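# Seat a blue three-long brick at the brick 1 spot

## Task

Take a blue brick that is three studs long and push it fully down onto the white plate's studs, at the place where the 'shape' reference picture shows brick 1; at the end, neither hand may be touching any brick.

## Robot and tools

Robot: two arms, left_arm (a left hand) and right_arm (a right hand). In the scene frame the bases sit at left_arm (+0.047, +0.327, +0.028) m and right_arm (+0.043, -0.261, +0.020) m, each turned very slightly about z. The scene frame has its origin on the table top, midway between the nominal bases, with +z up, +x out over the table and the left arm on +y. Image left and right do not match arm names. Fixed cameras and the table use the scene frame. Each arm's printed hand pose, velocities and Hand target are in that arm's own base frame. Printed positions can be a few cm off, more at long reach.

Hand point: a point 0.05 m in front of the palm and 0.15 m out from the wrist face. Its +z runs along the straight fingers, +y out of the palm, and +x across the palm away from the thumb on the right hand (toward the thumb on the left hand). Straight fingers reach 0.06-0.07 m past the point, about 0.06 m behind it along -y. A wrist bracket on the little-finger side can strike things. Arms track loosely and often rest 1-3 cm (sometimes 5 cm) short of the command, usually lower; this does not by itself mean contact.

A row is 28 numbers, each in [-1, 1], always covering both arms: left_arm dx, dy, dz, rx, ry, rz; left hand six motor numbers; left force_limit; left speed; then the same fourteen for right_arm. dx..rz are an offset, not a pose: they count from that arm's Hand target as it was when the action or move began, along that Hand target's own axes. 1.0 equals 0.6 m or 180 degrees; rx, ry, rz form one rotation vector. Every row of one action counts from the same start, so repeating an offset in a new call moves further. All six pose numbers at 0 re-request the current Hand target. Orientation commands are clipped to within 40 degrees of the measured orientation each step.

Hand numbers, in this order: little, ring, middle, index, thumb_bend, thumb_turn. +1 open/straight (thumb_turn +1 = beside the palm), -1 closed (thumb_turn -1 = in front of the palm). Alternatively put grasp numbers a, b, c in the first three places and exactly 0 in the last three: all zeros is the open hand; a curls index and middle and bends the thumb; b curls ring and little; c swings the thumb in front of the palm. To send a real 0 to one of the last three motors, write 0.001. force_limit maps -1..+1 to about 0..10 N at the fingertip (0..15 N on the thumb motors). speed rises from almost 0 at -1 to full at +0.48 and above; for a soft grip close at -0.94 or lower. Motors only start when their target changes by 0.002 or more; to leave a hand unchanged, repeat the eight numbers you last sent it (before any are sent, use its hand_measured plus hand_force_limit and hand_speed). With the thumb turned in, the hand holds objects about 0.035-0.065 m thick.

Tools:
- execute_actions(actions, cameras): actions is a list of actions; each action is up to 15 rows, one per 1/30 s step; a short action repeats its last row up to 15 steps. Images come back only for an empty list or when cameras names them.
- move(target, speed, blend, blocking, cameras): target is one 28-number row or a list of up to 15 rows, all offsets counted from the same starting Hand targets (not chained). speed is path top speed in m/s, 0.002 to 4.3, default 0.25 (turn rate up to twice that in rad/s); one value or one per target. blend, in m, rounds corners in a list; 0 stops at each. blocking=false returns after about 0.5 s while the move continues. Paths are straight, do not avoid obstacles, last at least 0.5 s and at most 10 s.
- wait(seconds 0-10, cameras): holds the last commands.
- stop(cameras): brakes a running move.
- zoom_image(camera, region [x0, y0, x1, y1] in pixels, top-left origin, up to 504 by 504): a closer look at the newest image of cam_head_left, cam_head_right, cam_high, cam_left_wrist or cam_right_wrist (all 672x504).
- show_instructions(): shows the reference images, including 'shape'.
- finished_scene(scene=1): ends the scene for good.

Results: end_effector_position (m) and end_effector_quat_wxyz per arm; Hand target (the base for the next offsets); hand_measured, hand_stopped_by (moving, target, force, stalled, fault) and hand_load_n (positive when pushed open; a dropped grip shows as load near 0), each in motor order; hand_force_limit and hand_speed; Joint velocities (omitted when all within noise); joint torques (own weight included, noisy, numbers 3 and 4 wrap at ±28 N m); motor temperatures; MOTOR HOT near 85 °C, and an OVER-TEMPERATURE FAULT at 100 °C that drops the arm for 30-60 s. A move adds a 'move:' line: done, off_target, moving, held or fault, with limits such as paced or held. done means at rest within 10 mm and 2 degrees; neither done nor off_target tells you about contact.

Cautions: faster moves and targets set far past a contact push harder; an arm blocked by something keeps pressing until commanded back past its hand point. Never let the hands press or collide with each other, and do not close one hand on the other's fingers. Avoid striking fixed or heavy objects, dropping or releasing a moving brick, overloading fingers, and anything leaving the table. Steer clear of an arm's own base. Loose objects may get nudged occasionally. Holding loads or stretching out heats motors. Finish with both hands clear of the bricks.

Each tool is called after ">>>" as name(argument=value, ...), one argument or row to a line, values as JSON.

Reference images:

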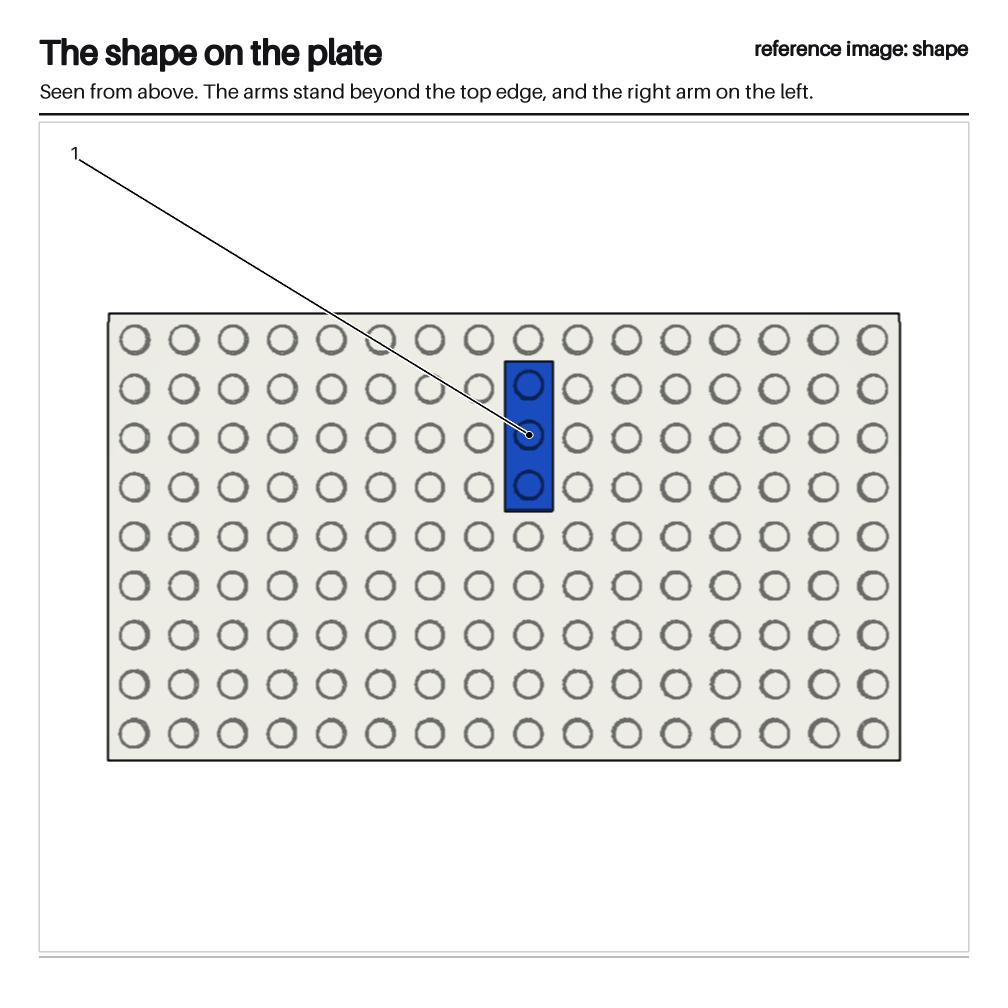

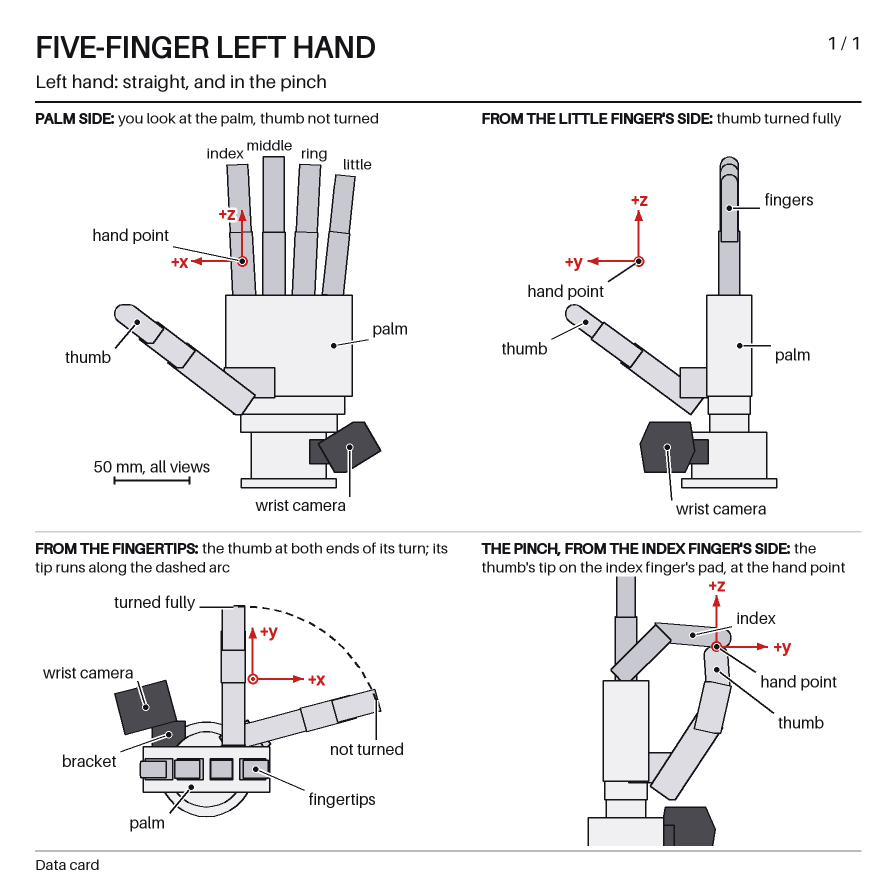

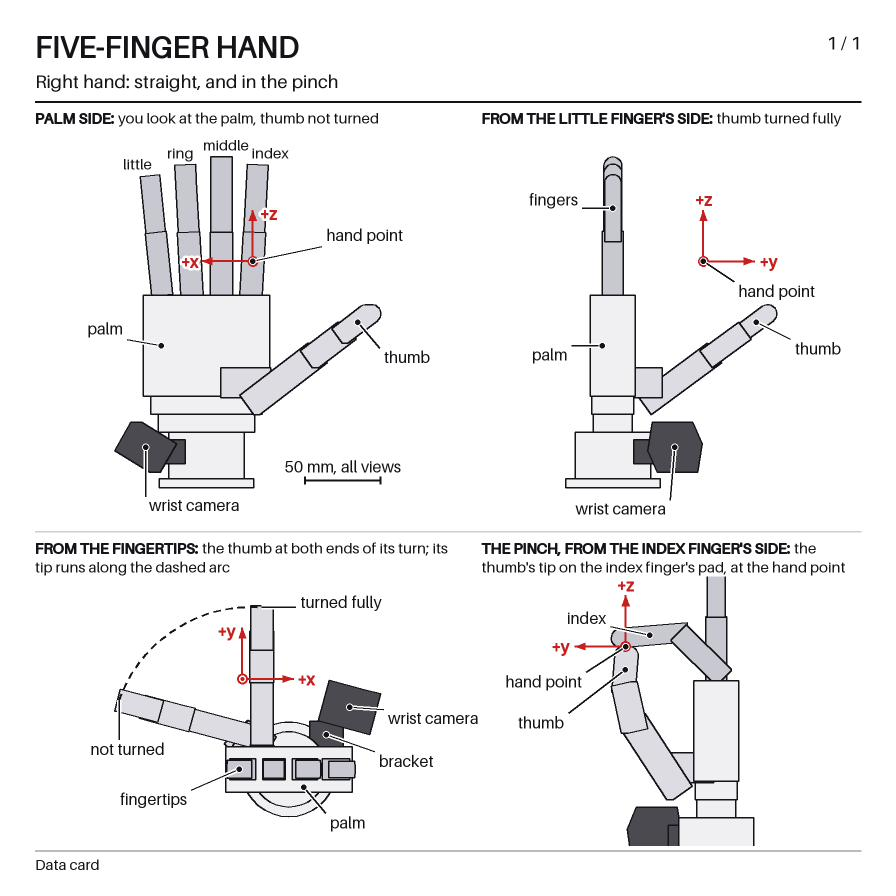

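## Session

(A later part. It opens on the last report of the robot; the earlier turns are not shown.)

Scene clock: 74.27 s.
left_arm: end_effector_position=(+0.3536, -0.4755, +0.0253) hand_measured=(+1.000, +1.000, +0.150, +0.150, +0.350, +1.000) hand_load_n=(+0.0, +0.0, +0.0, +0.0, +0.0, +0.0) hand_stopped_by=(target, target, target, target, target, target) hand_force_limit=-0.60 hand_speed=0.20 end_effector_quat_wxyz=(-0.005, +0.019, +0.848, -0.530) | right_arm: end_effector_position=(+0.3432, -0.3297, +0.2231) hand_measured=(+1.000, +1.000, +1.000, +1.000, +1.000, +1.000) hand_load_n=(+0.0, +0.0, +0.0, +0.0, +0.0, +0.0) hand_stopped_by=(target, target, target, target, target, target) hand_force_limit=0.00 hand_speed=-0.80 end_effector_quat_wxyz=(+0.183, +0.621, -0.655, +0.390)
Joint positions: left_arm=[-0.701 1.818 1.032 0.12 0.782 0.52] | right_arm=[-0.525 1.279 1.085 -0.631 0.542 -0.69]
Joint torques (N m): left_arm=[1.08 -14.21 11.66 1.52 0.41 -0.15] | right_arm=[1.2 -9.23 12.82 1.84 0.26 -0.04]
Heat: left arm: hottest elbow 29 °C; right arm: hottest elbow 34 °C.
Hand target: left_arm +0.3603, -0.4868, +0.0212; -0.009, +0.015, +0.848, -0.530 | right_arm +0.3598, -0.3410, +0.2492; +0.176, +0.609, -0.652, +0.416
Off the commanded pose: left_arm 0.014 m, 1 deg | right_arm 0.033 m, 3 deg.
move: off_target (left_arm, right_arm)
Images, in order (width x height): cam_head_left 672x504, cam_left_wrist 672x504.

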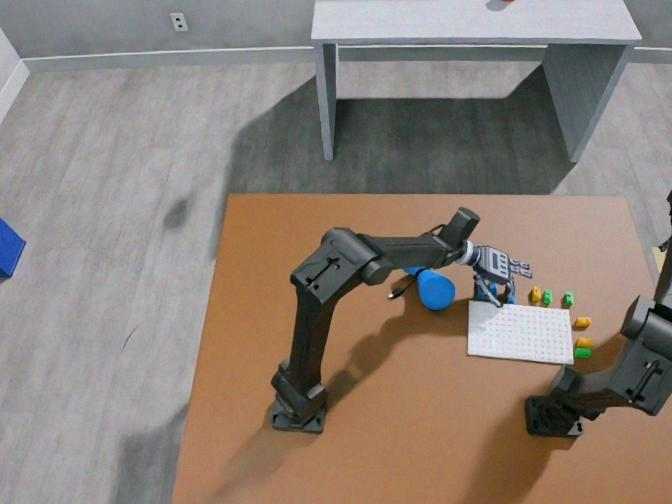

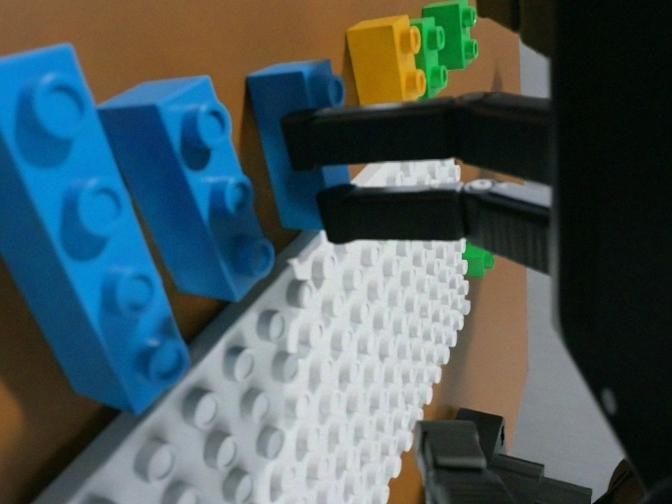

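>>> move(
  target=[-0.0023,0.0055,0.023,0,0,0,1,1,0.15,0.15,0.35,1,-0.6,0.2,0,0,0,0,0,0,1,1,1,1,1,1,0,-0.8],
  speed=0.1,
  cameras=["cam_head_left","cam_left_wrist"],
)

>>> zoom_image(
  camera="cam_head_left",
  region=[475, 265, 535, 315],
)

Scene clock: 80.13 s.
left_arm: end_effector_position=(+0.3522, -0.4844, +0.0144) hand_measured=(+1.000, +1.000, +0.150, +0.150, +0.350, +1.000) hand_load_n=(+0.0, +0.0, +0.0, +0.0, +0.0, +0.0) hand_stopped_by=(target, target, target, target, target, target) hand_force_limit=-0.60 hand_speed=0.20 end_effector_quat_wxyz=(-0.010, +0.017, +0.850, -0.526) | right_arm: end_effector_position=(+0.3432, -0.3297, +0.2231) hand_measured=(+1.000, +1.000, +1.000, +1.000, +1.000, +1.000) hand_load_n=(+0.0, +0.0, +0.0, -0.5, +0.0, +0.0) hand_stopped_by=(target, target, target, target, target, target) hand_force_limit=0.00 hand_speed=-0.80 end_effector_quat_wxyz=(+0.183, +0.621, -0.655, +0.390)
Joint positions: left_arm=[-0.716 1.851 1.05 0.128 0.771 0.508] | right_arm=[-0.525 1.279 1.085 -0.631 0.542 -0.69]
Joint torques (N m): left_arm=[1.55 -14.33 12 2.24 0.37 -0.21] | right_arm=[1.14 -9.23 12.82 1.85 0.26 -0.04]
Heat: left arm: hottest elbow 30 °C; right arm: hottest elbow 34 °C.
Hand target: left_arm +0.3612, -0.4979, +0.0123; -0.009, +0.015, +0.848, -0.530 | right_arm +0.3598, -0.3410, +0.2492; +0.176, +0.609, -0.652, +0.416
Off the commanded pose: left_arm 0.016 m, 1 deg | right_arm 0.033 m, 3 deg.
move: off_target (left_arm, right_arm)
Images, in order (width x height): cam_head_left 672x504, cam_left_wrist 672x504.

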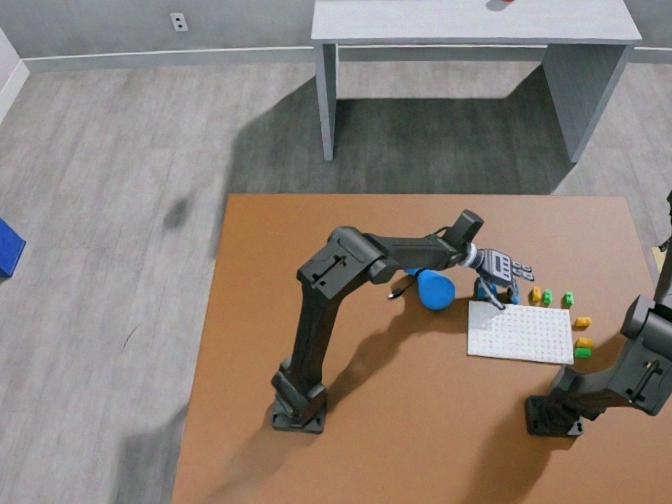

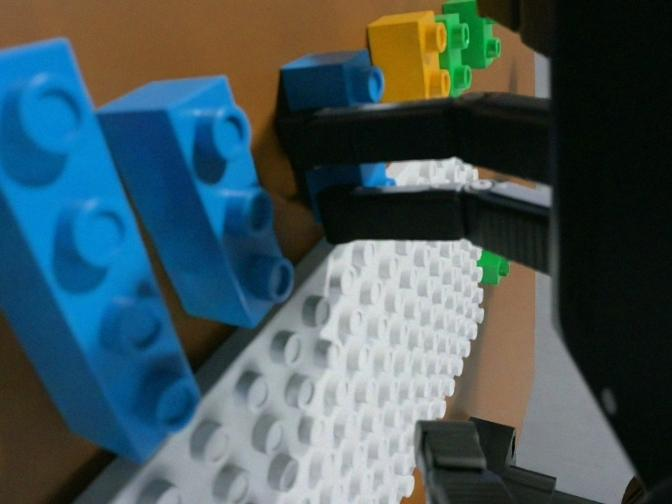

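Scaled by 8.400 from the camera's 672x504 image, which has a finer 960x720 frame.

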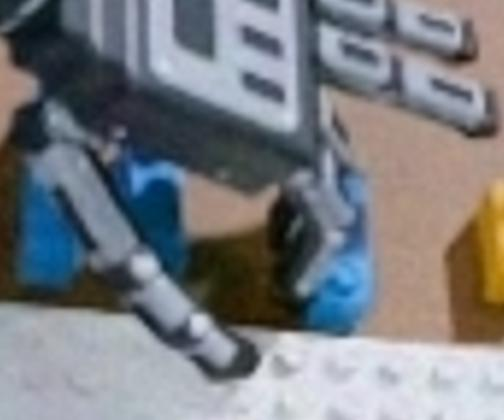

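>>> zoom_image(
  camera="cam_head_left",
  region=[490, 275, 530, 310],
)

>>> zoom_image(
  camera="cam_left_wrist",
  region=[250, 0, 530, 260],
)

Scaled by 12.600 from the camera's 672x504 image, which has a finer 960x720 frame.

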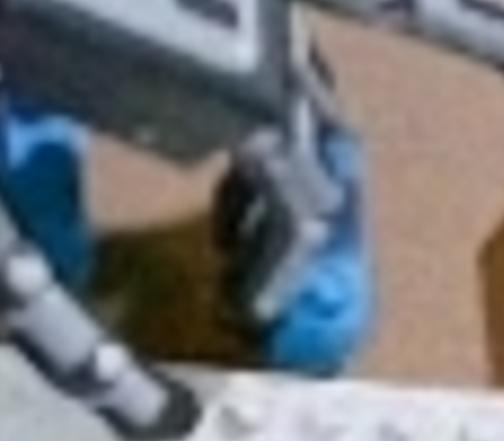

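Scaled by 1.800 from the camera's 672x504 image, which has a finer 960x720 frame.

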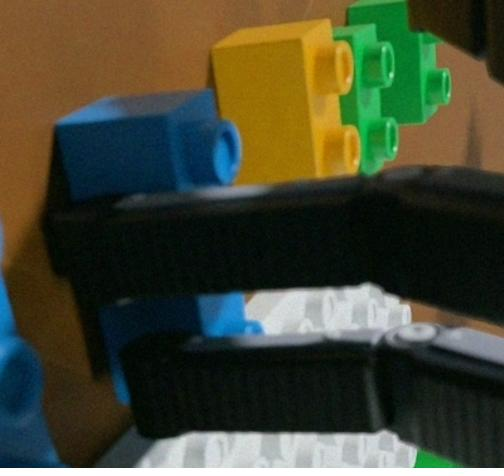

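>>> move(
  target=[
    [0.0005,-0.0803,-0.0558,0,0,0,1,1,0.15,0.15,0.35,1,-0.6,0.2,0,0,0,0,0,0,1,1,1,1,1,1,0,-0.8],
    [-0.0046,-0.1058,-0.0035,-0.0278,0,0,1,1,0.15,0.15,0.35,-1,-0.6,0.2,0,0,0,0,0,0,1,1,1,1,1,1,0,-0.8],
  ],
  speed=0.15,
  blend=[0.01, 0],
  cameras=["cam_head_left","cam_left_wrist"],
)

>>> zoom_image(
  camera="cam_head_left",
  region=[475, 265, 535, 315],
)

Scene clock: 86.57 s.
left_arm: end_effector_position=(+0.3509, -0.5138, +0.0728) hand_measured=(+1.000, +1.000, +0.150, +0.150, +0.350, -1.000) hand_load_n=(+0.0, +0.0, +0.0, +0.0, +0.5, +0.0) hand_stopped_by=(target, target, target, target, target, target) hand_force_limit=-0.60 hand_speed=0.20 end_effector_quat_wxyz=(-0.012, +0.012, +0.870, -0.492) | right_arm: end_effector_position=(+0.3432, -0.3297, +0.2231) hand_measured=(+1.000, +1.000, +1.000, +1.000, +1.000, +1.000) hand_load_n=(+0.0, +0.0, +0.0, +0.0, +0.0, +0.0) hand_stopped_by=(target, target, target, target, target, target) hand_force_limit=0.00 hand_speed=-0.80 end_effector_quat_wxyz=(+0.183, +0.621, -0.655, +0.390)
Joint positions: left_arm=[-0.774 1.787 1.198 -0.141 0.689 0.507] | right_arm=[-0.525 1.279 1.085 -0.631 0.542 -0.69]
Joint torques (N m): left_arm=[2.37 -14.56 13.71 1.4 0.38 0.07] | right_arm=[1.14 -9.23 12.82 1.85 0.26 -0.03]
Heat: left arm: hottest elbow 30 °C; right arm: hottest elbow 35 °C.
Hand target: left_arm +0.3630, -0.5239, +0.0702; -0.009, +0.015, +0.870, -0.492 | right_arm +0.3598, -0.3410, +0.2492; +0.176, +0.609, -0.652, +0.416
Off the commanded pose: left_arm 0.016 m, 0 deg | right_arm 0.033 m, 3 deg.
move: off_target (left_arm, right_arm); target 2's new numbers were sent with left_arm's hand 0.016 m and 0 deg from that target
Images, in order (width x height): cam_head_left 672x504, cam_left_wrist 672x504.

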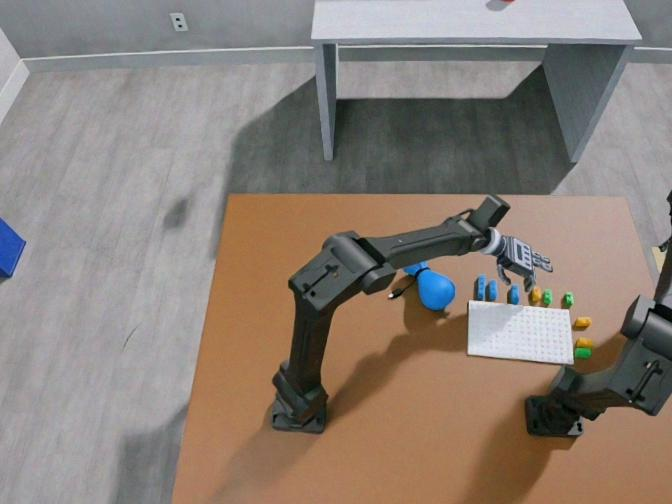

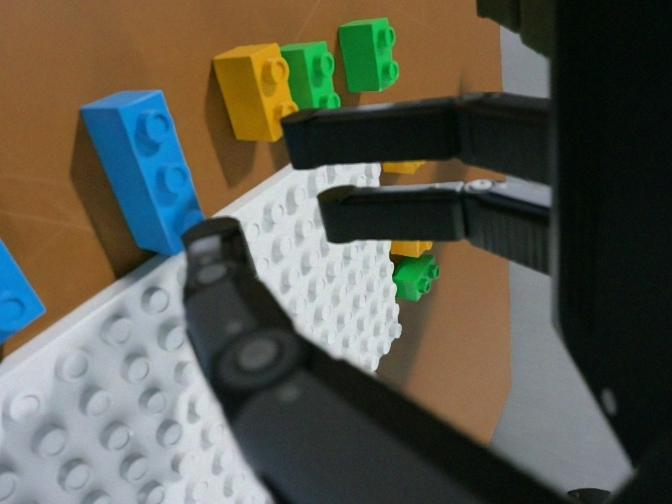

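Scaled by 8.400 from the camera's 672x504 image, which has a finer 960x720 frame.

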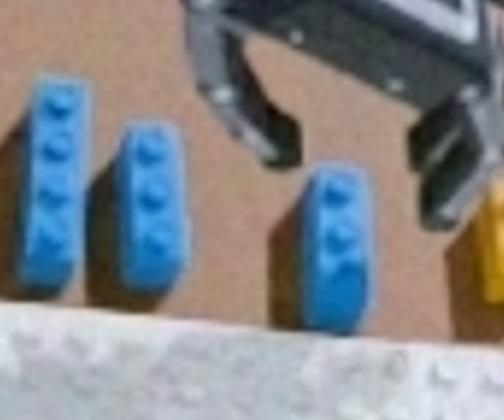

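>>> zoom_image(
  camera="cam_head_left",
  region=[495, 280, 535, 310],
)

>>> zoom_image(
  camera="cam_left_wrist",
  region=[60, 70, 410, 330],
)

Scaled by 12.600 from the camera's 672x504 image, which has a finer 960x720 frame.

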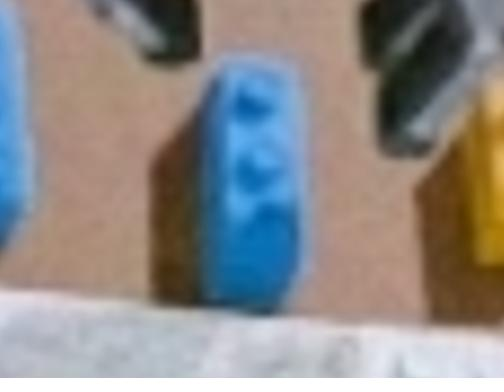

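Scaled by 1.440 from the camera's 672x504 image, which has a finer 960x720 frame.

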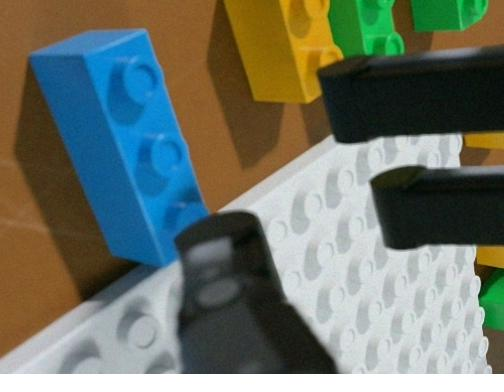

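>>> move(
  target=[0.0131,0.0457,0.0338,0,0,0,1,1,0.15,0.15,0.35,-1,-0.6,0.2,0,0,0,0,0,0,1,1,1,1,1,1,0,-0.8],
  speed=0.1,
  cameras=["cam_head_left","cam_left_wrist","cam_head_right"],
)

>>> zoom_image(
  camera="cam_head_left",
  region=[475, 265, 535, 315],
)

Scene clock: 89.47 s.
left_arm: end_effector_position=(+0.3573, -0.5236, +0.0539) hand_measured=(+1.000, +1.000, +0.150, +0.150, +0.350, -1.000) hand_load_n=(+0.0, +0.0, +0.0, +0.0, +0.0, +0.0) hand_stopped_by=(target, target, target, target, target, target) hand_force_limit=-0.60 hand_speed=0.20 end_effector_quat_wxyz=(-0.001, +0.018, +0.867, -0.498) | right_arm: end_effector_position=(+0.3432, -0.3297, +0.2231) hand_measured=(+1.000, +1.000, +1.000, +1.000, +1.000, +1.000) hand_load_n=(+0.0, +0.0, +0.0, +0.0, +0.0, +0.0) hand_stopped_by=(target, target, target, target, target, target) hand_force_limit=0.00 hand_speed=-0.80 end_effector_quat_wxyz=(+0.183, +0.621, -0.655, +0.390)
Joint positions: left_arm=[-0.78 1.833 1.198 -0.069 0.679 0.507] | right_arm=[-0.525 1.279 1.085 -0.631 0.542 -0.69]
Joint torques (N m): left_arm=[2.14 -15.79 9.72 2.43 0.28 -0.07] | right_arm=[1.2 -9.11 12.83 1.85 0.26 -0.04]
Heat: left arm: hottest elbow 30 °C; right arm: hottest elbow 35 °C.
Hand target: left_arm +0.3551, -0.5269, +0.0362; -0.009, +0.015, +0.870, -0.492 | right_arm +0.3598, -0.3410, +0.2492; +0.176, +0.609, -0.652, +0.416
Off the commanded pose: left_arm 0.018 m, 1 deg | right_arm 0.033 m, 3 deg.
move: off_target (left_arm, right_arm)
Images, in order (width x height): cam_head_left 672x504, cam_head_right 672x504, cam_left_wrist 672x504.

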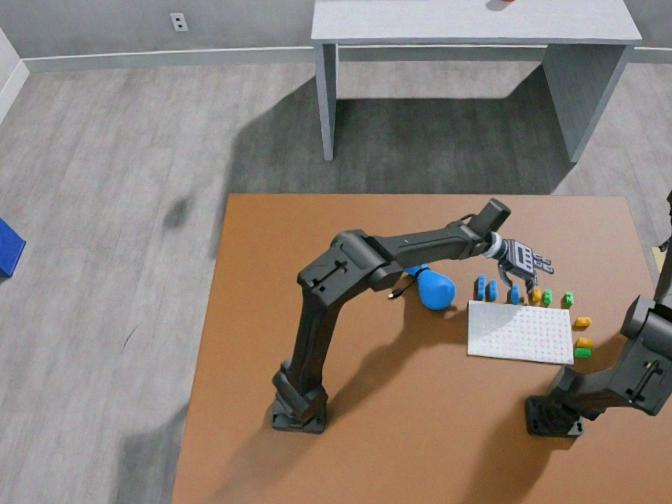

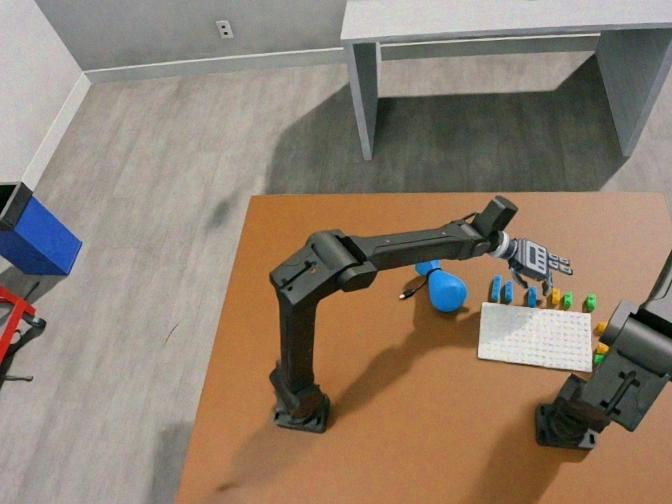

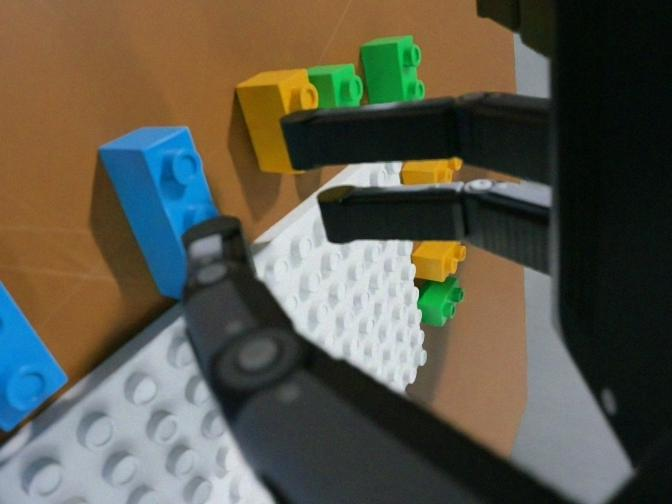

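Scaled by 8.400 from the camera's 672x504 image, which has a finer 960x720 frame.

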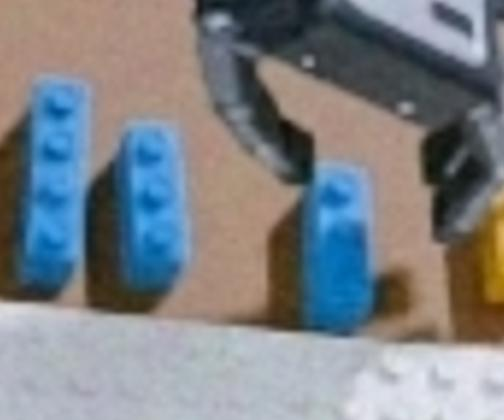

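>>> move(
  target=[0.0172,0.0074,-0.0123,0,0,0,1,1,0.15,0.15,0.35,-1,-0.6,0.2,0,0,0,0,0,0,1,1,1,1,1,1,0,-0.8],
  speed=0.1,
  cameras=["cam_head_left","cam_left_wrist"],
)

>>> zoom_image(
  camera="cam_head_left",
  region=[475, 265, 535, 315],
)

Scene clock: 91.10 s.
left_arm: end_effector_position=(+0.3500, -0.5165, +0.0423) hand_measured=(+1.000, +1.000, +0.150, +0.150, +0.350, -1.000) hand_load_n=(+0.0, +0.0, +0.0, +0.0, +0.0, +0.0) hand_stopped_by=(target, target, target, target, target, target) hand_force_limit=-0.60 hand_speed=0.20 end_effector_quat_wxyz=(-0.006, +0.015, +0.869, -0.494) | right_arm: end_effector_position=(+0.3432, -0.3297, +0.2231) hand_measured=(+1.000, +1.000, +1.000, +1.000, +1.000, +1.000) hand_load_n=(+0.0, +0.0, +0.0, +0.0, +0.5, +0.0) hand_stopped_by=(target, target, target, target, target, target) hand_force_limit=0.00 hand_speed=-0.80 end_effector_quat_wxyz=(+0.183, +0.621, -0.655, +0.390)
Joint positions: left_arm=[-0.781 1.833 1.167 -0.052 0.678 0.507] | right_arm=[-0.525 1.279 1.085 -0.631 0.542 -0.69]
Joint torques (N m): left_arm=[1.26 -17.08 8.28 2.19 0.29 -0.04] | right_arm=[0.97 -9.23 12.83 1.87 0.27 -0.04]
Heat: left arm: hottest elbow 30 °C; right arm: hottest elbow 35 °C.
Hand target: left_arm +0.3451, -0.5178, +0.0361; -0.009, +0.015, +0.870, -0.492 | right_arm +0.3598, -0.3410, +0.2492; +0.176, +0.609, -0.652, +0.416
Off the commanded pose: left_arm 0.008 m, 0 deg | right_arm 0.033 m, 3 deg.
move: off_target (right_arm)
Images, in order (width x height): cam_head_left 672x504, cam_left_wrist 672x504.

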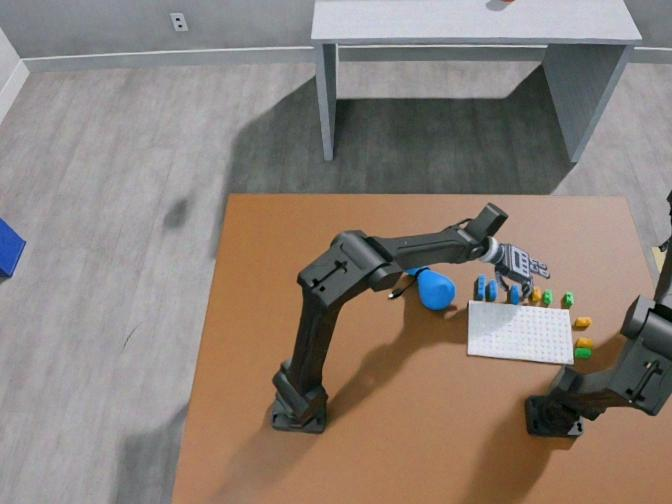

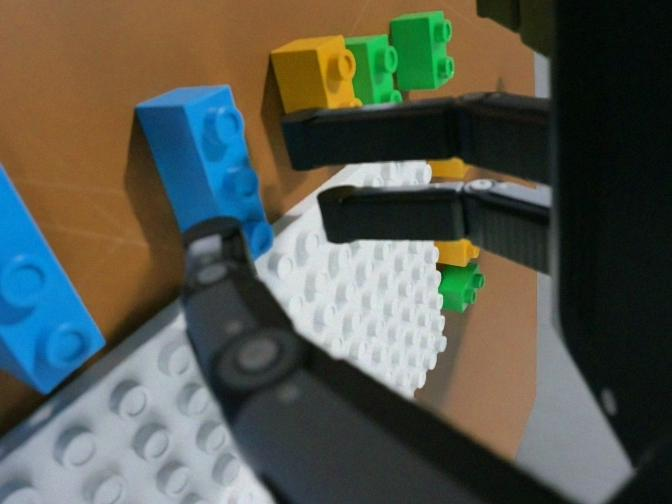

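Scaled by 8.400 from the camera's 672x504 image, which has a finer 960x720 frame.

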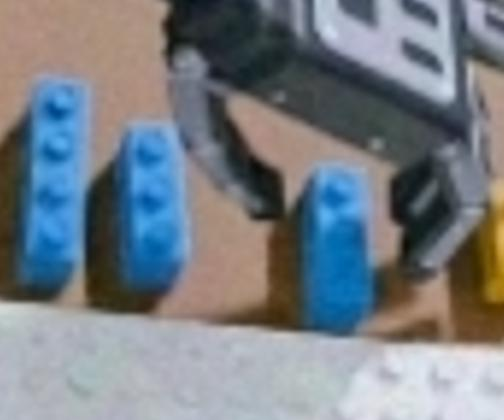

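>>> move(
  target=[0.0066,0.0247,0.0171,0,0,0,1,1,0.15,0.15,0.35,-1,-0.6,0.2,0,0,0,0,0,0,1,1,1,1,1,1,0,-0.8],
  speed=0.08,
  cameras=["cam_head_left","cam_left_wrist"],
)

>>> zoom_image(
  camera="cam_head_left",
  region=[475, 265, 535, 315],
)

Scene clock: 92.53 s.
left_arm: end_effector_position=(+0.3478, -0.5194, +0.0396) hand_measured=(+1.000, +1.000, +0.150, +0.150, +0.350, -1.000) hand_load_n=(+0.0, +0.0, +0.0, +0.0, +0.0, +0.0) hand_stopped_by=(target, target, target, target, target, target) hand_force_limit=-0.60 hand_speed=0.20 end_effector_quat_wxyz=(+0.003, +0.022, +0.865, -0.501) | right_arm: end_effector_position=(+0.3432, -0.3297, +0.2231) hand_measured=(+1.000, +1.000, +1.000, +1.000, +1.000, +1.000) hand_load_n=(+0.0, +0.0, +0.0, +0.0, +0.0, +0.0) hand_stopped_by=(target, target, target, target, target, target) hand_force_limit=0.00 hand_speed=-0.80 end_effector_quat_wxyz=(+0.183, +0.621, -0.655, +0.390)
Joint positions: left_arm=[-0.788 1.833 1.147 -0.003 0.673 0.507] | right_arm=[-0.525 1.279 1.085 -0.631 0.542 -0.69]
Joint torques (N m): left_arm=[0.97 -14.39 8.32 2.58 0.29 -0.11] | right_arm=[1.2 -9.23 12.88 1.88 0.26 -0.04]
Heat: left arm: hottest elbow 30 °C; right arm: hottest elbow 35 °C.
Hand target: left_arm +0.3410, -0.5189, +0.0181; -0.009, +0.015, +0.870, -0.492 | right_arm +0.3598, -0.3410, +0.2492; +0.176, +0.609, -0.652, +0.416
Off the commanded pose: left_arm 0.023 m, 2 deg | right_arm 0.033 m, 3 deg.
move: off_target (left_arm, right_arm)
Images, in order (width x height): cam_head_left 672x504, cam_left_wrist 672x504.

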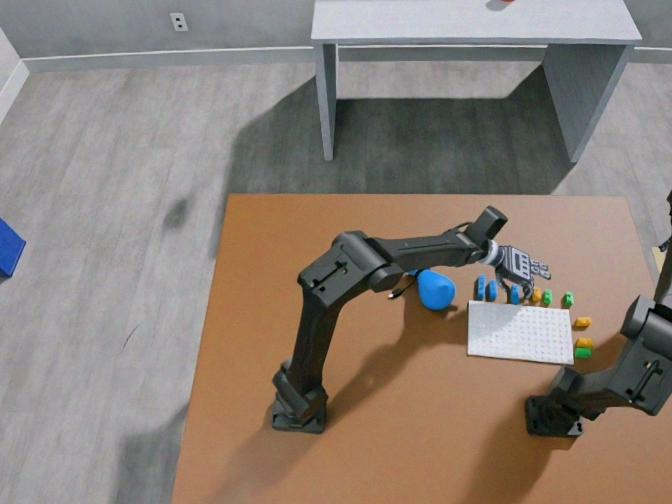

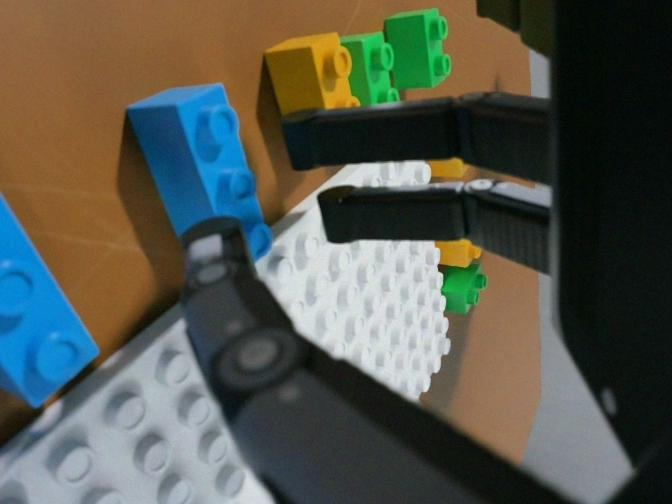

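Scaled by 8.400 from the camera's 672x504 image, which has a finer 960x720 frame.

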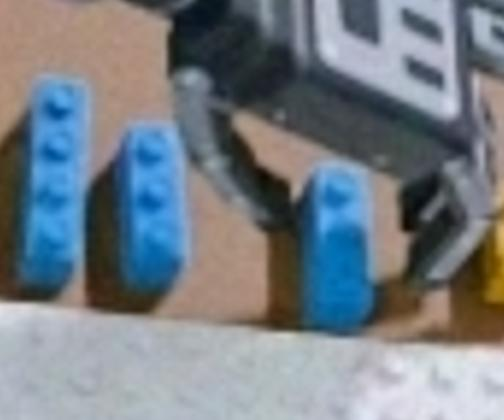

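>>> move(
  target=[0.0033,0.0149,0.0084,0,0,0,1,1,0.15,0.15,0.35,-1,-0.6,0.2,0,0,0,0,0,0,1,1,1,1,1,1,0,-0.8],
  speed=0.08,
  cameras=["cam_head_left","cam_left_wrist"],
)

>>> zoom_image(
  camera="cam_head_left",
  region=[475, 265, 535, 315],
)

Scene clock: 93.97 s.
left_arm: end_effector_position=(+0.3462, -0.5188, +0.0303) hand_measured=(+1.000, +1.000, +0.150, +0.150, +0.350, -1.000) hand_load_n=(+0.0, +0.0, +0.0, +0.0, +0.5, +0.0) hand_stopped_by=(target, target, target, target, target, target) hand_force_limit=-0.60 hand_speed=0.20 end_effector_quat_wxyz=(+0.004, +0.023, +0.865, -0.502) | right_arm: end_effector_position=(+0.3432, -0.3297, +0.2231) hand_measured=(+1.000, +1.000, +1.000, +1.000, +1.000, +1.000) hand_load_n=(+0.0, +0.0, +0.0, +0.0, +0.0, +0.0) hand_stopped_by=(target, target, target, target, target, target) hand_force_limit=0.00 hand_speed=-0.80 end_effector_quat_wxyz=(+0.183, +0.621, -0.655, +0.390)
Joint positions: left_arm=[-0.79 1.846 1.134 0.025 0.671 0.507] | right_arm=[-0.525 1.279 1.085 -0.631 0.542 -0.69]
Joint torques (N m): left_arm=[1.32 -15.74 8.16 2.33 0.3 -0.11] | right_arm=[1.08 -9.17 12.82 1.81 0.25 -0.04]
Heat: left arm: hottest elbow 30 °C; right arm: hottest elbow 35 °C.
Hand target: left_arm +0.3391, -0.5186, +0.0081; -0.009, +0.015, +0.870, -0.492 | right_arm +0.3598, -0.3410, +0.2492; +0.176, +0.609, -0.652, +0.416
Off the commanded pose: left_arm 0.024 m, 2 deg | right_arm 0.033 m, 3 deg.
move: off_target (left_arm, right_arm)
Images, in order (width x height): cam_head_left 672x504, cam_left_wrist 672x504.

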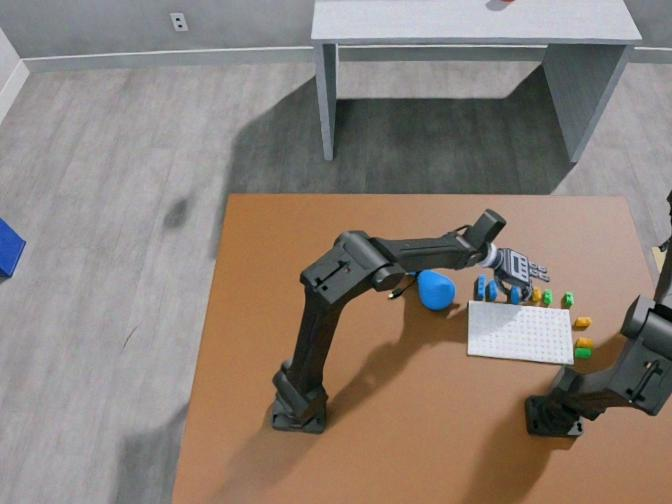

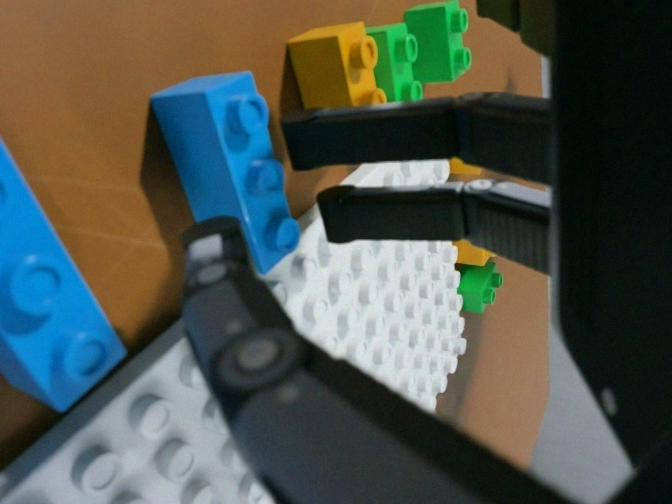

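Scaled by 8.400 from the camera's 672x504 image, which has a finer 960x720 frame.

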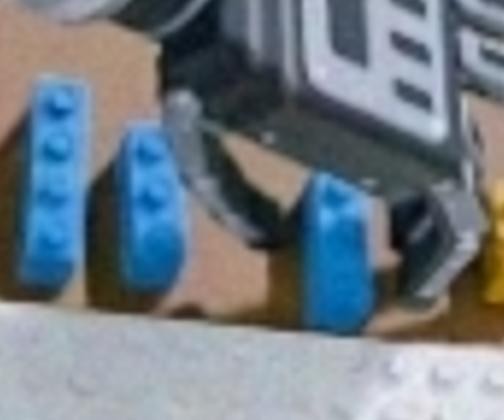

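>>> move(
  target=[-0.0001,0.0091,0.0074,0,0,0,1,1,0.15,0.15,0.35,-1,-0.6,0.2,0,0,0,0,0,0,1,1,1,1,1,1,0,-0.8],
  speed=0.08,
  cameras=["cam_head_left","cam_left_wrist"],
)

>>> zoom_image(
  camera="cam_head_left",
  region=[475, 265, 535, 315],
)

Scene clock: 95.20 s.
left_arm: end_effector_position=(+0.3470, -0.5204, +0.0240) hand_measured=(+1.000, +1.000, +0.150, +0.150, +0.350, -1.000) hand_load_n=(+0.0, +0.0, +0.0, +0.0, +0.0, +0.5) hand_stopped_by=(target, target, target, target, target, target) hand_force_limit=-0.60 hand_speed=0.20 end_effector_quat_wxyz=(+0.005, +0.024, +0.865, -0.502) | right_arm: end_effector_position=(+0.3432, -0.3297, +0.2231) hand_measured=(+1.000, +1.000, +1.000, +1.000, +1.000, +1.000) hand_load_n=(+0.0, +0.0, +0.0, +0.0, +0.0, +0.0) hand_stopped_by=(target, target, target, target, target, target) hand_force_limit=0.00 hand_speed=-0.80 end_effector_quat_wxyz=(+0.183, +0.621, -0.655, +0.390)
Joint positions: left_arm=[-0.791 1.86 1.134 0.041 0.67 0.507] | right_arm=[-0.525 1.279 1.085 -0.631 0.542 -0.69]
Joint torques (N m): left_arm=[1.79 -14.97 7.82 2.54 0.27 -0.09] | right_arm=[1.32 -9.17 12.88 1.87 0.27 -0.04]
Heat: left arm: hottest elbow 30 °C; right arm: hottest elbow 35 °C.
Hand target: left_arm +0.3391, -0.5195, +0.0010; -0.009, +0.015, +0.870, -0.492 | right_arm +0.3598, -0.3410, +0.2492; +0.176, +0.609, -0.652, +0.416
Off the commanded pose: left_arm 0.024 m, 2 deg | right_arm 0.033 m, 3 deg.
move: off_target (left_arm, right_arm)
Images, in order (width x height): cam_head_left 672x504, cam_left_wrist 672x504.

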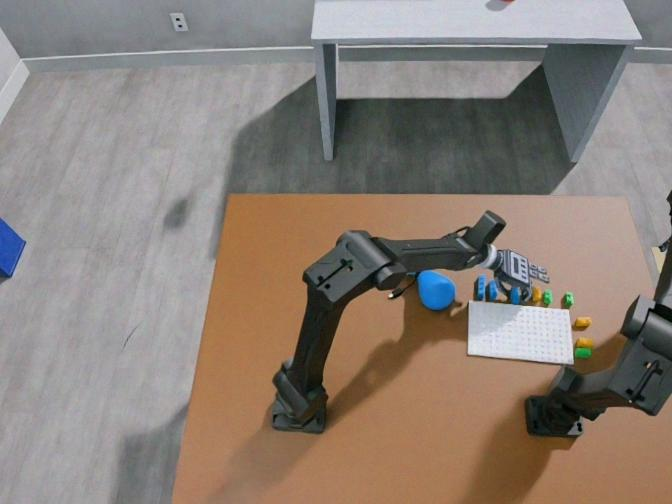

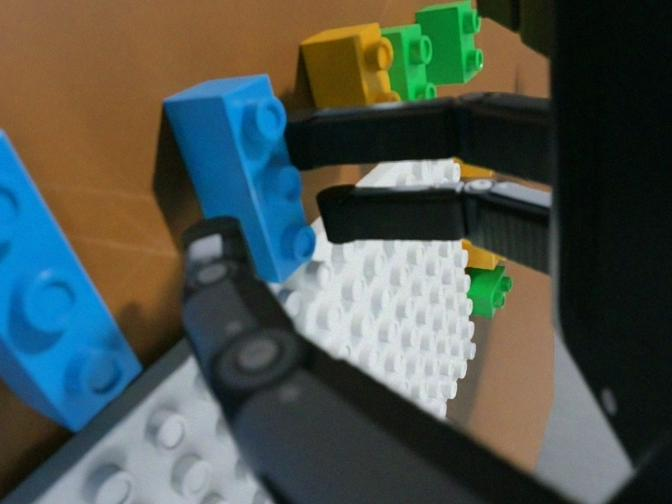

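Scaled by 8.400 from the camera's 672x504 image, which has a finer 960x720 frame.

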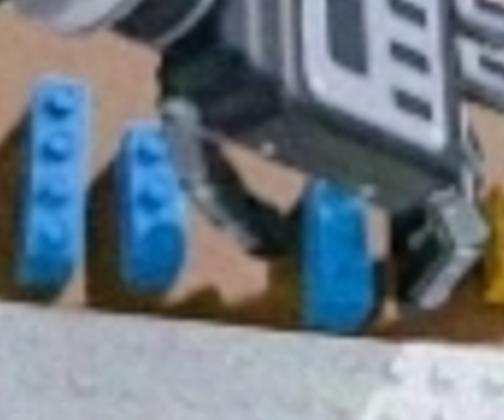

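>>> move(
  target=[0,0,0,0,0,0,1,1,-0.5,-0.5,0.35,-1,-0.5,-0.93,0,0,0,0,0,0,1,1,1,1,1,1,0,-0.8],
  speed=0.08,
  cameras=["cam_head_left","cam_left_wrist"],
)

>>> zoom_image(
  camera="cam_head_left",
  region=[475, 265, 535, 315],
)

Scene clock: 101.53 s.
left_arm: end_effector_position=(+0.3471, -0.5216, +0.0248) hand_measured=(+1.000, +1.000, -0.144, -0.486, +0.350, -1.000) hand_load_n=(+0.0, +0.0, +0.0, +2.5, +2.0, +0.0) hand_stopped_by=(target, target, force, force, target, target) hand_force_limit=-0.50 hand_speed=-0.93 end_effector_quat_wxyz=(+0.006, +0.024, +0.863, -0.504) | right_arm: end_effector_position=(+0.3432, -0.3297, +0.2231) hand_measured=(+1.000, +1.000, +1.000, +1.000, +1.000, +1.000) hand_load_n=(+0.0, +0.0, +0.0, +0.0, +0.0, +0.0) hand_stopped_by=(target, target, target, target, target, target) hand_force_limit=0.00 hand_speed=-0.80 end_effector_quat_wxyz=(+0.183, +0.621, -0.655, +0.390)
Joint positions: left_arm=[-0.792 1.86 1.134 0.047 0.67 0.506] | right_arm=[-0.525 1.279 1.085 -0.631 0.542 -0.69]
Joint torques (N m): left_arm=[0.85 -15.15 7.83 2 0.3 -0.06] | right_arm=[1.26 -9.05 12.79 1.8 0.26 -0.03]
Heat: left arm: hottest elbow 30 °C; right arm: hottest elbow 36 °C.
Hand target: left_arm +0.3391, -0.5195, +0.0010; -0.009, +0.015, +0.870, -0.492 | right_arm +0.3598, -0.3410, +0.2492; +0.176, +0.609, -0.652, +0.416
Off the commanded pose: left_arm 0.025 m, 3 deg | right_arm 0.033 m, 3 deg.
move: off_target (left_arm, right_arm)
Images, in order (width x height): cam_head_left 672x504, cam_left_wrist 672x504.

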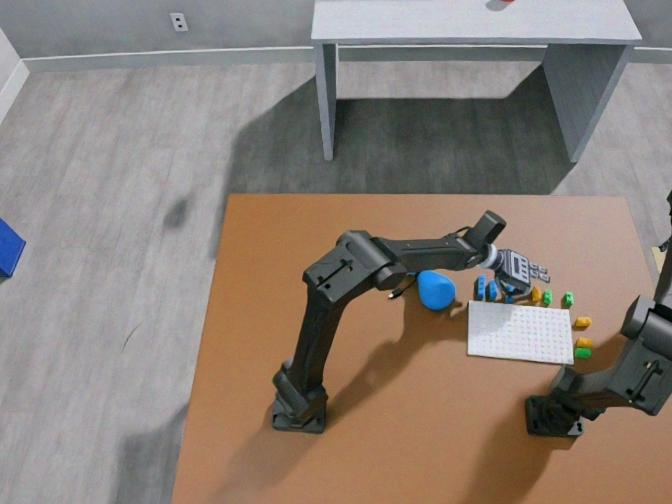

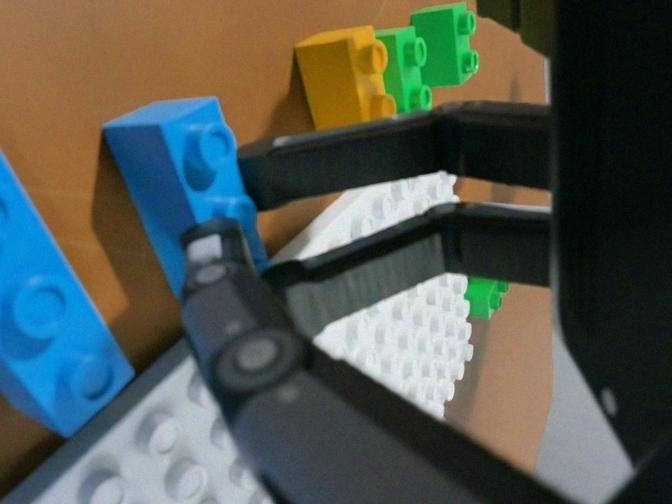

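Scaled by 8.400 from the camera's 672x504 image, which has a finer 960x720 frame.

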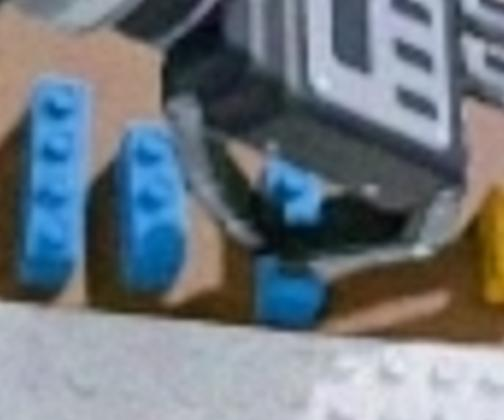

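>>> move(
  target=[0,0,0,0,0,0,1,1,0.02,0.1,0.35,-1,-0.5,-0.7,0,0,0,0,0,0,1,1,1,1,1,1,0,-0.8],
  speed=0.08,
  cameras=["cam_head_left","cam_left_wrist"],
)

>>> zoom_image(
  camera="cam_head_left",
  region=[475, 265, 535, 315],
)

Scene clock: 103.87 s.
left_arm: end_effector_position=(+0.3464, -0.5227, +0.0229) hand_measured=(+1.000, +1.000, +0.020, +0.100, +0.350, -1.000) hand_load_n=(+0.0, +0.0, +0.0, +0.0, +0.0, +0.0) hand_stopped_by=(target, target, target, target, target, target) hand_force_limit=-0.50 hand_speed=-0.70 end_effector_quat_wxyz=(+0.006, +0.023, +0.862, -0.506) | right_arm: end_effector_position=(+0.3432, -0.3297, +0.2231) hand_measured=(+1.000, +1.000, +1.000, +1.000, +1.000, +1.000) hand_load_n=(+0.0, +0.0, +0.0, +0.0, +0.0, +0.0) hand_stopped_by=(target, target, target, target, target, target) hand_force_limit=0.00 hand_speed=-0.80 end_effector_quat_wxyz=(+0.183, +0.621, -0.655, +0.390)
Joint positions: left_arm=[-0.793 1.864 1.13 0.061 0.67 0.499] | right_arm=[-0.525 1.279 1.085 -0.631 0.542 -0.69]
Joint torques (N m): left_arm=[1.73 -16.56 8.16 1.66 0.34 -0.05] | right_arm=[1.26 -9.17 12.82 1.84 0.26 -0.04]
Heat: left arm: hottest elbow 30 °C; right arm: hottest elbow 36 °C.
Hand target: left_arm +0.3390, -0.5196, +0.0011; -0.009, +0.015, +0.870, -0.492 | right_arm +0.3598, -0.3410, +0.2492; +0.176, +0.609, -0.652, +0.416
Off the commanded pose: left_arm 0.023 m, 3 deg | right_arm 0.033 m, 3 deg.
move: off_target (left_arm, right_arm)
Images, in order (width x height): cam_head_left 672x504, cam_left_wrist 672x504.

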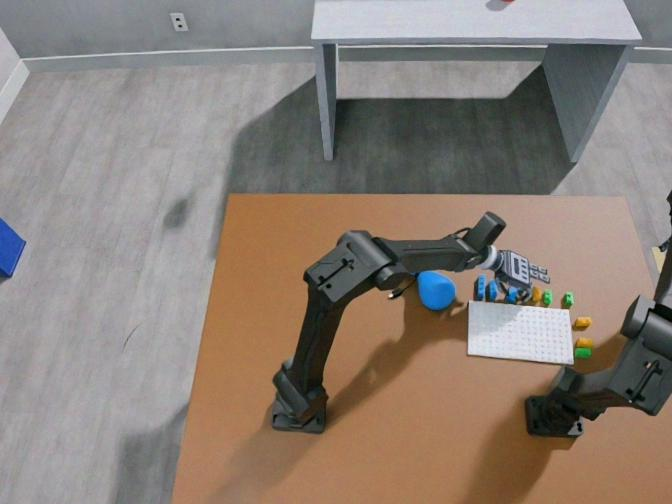

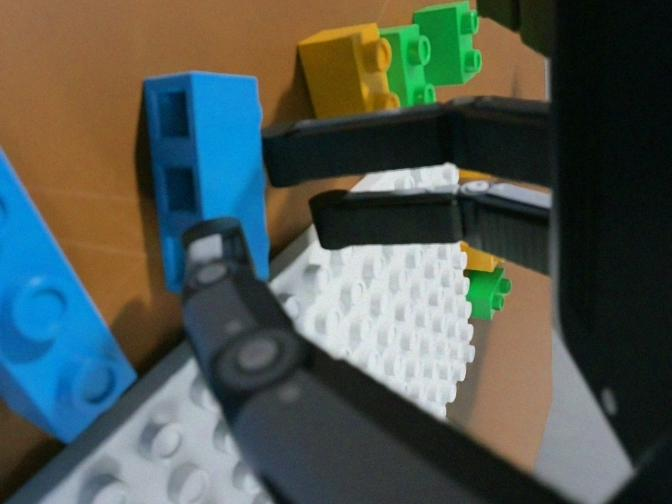

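Scaled by 8.400 from the camera's 672x504 image, which has a finer 960x720 frame.

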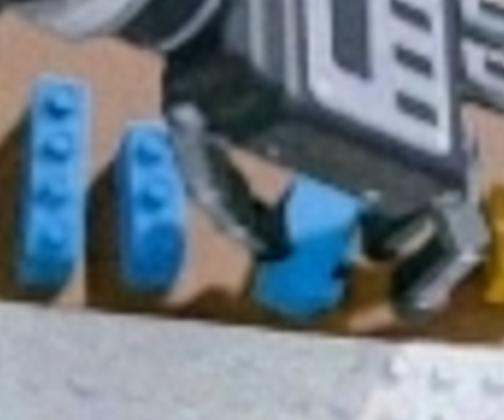

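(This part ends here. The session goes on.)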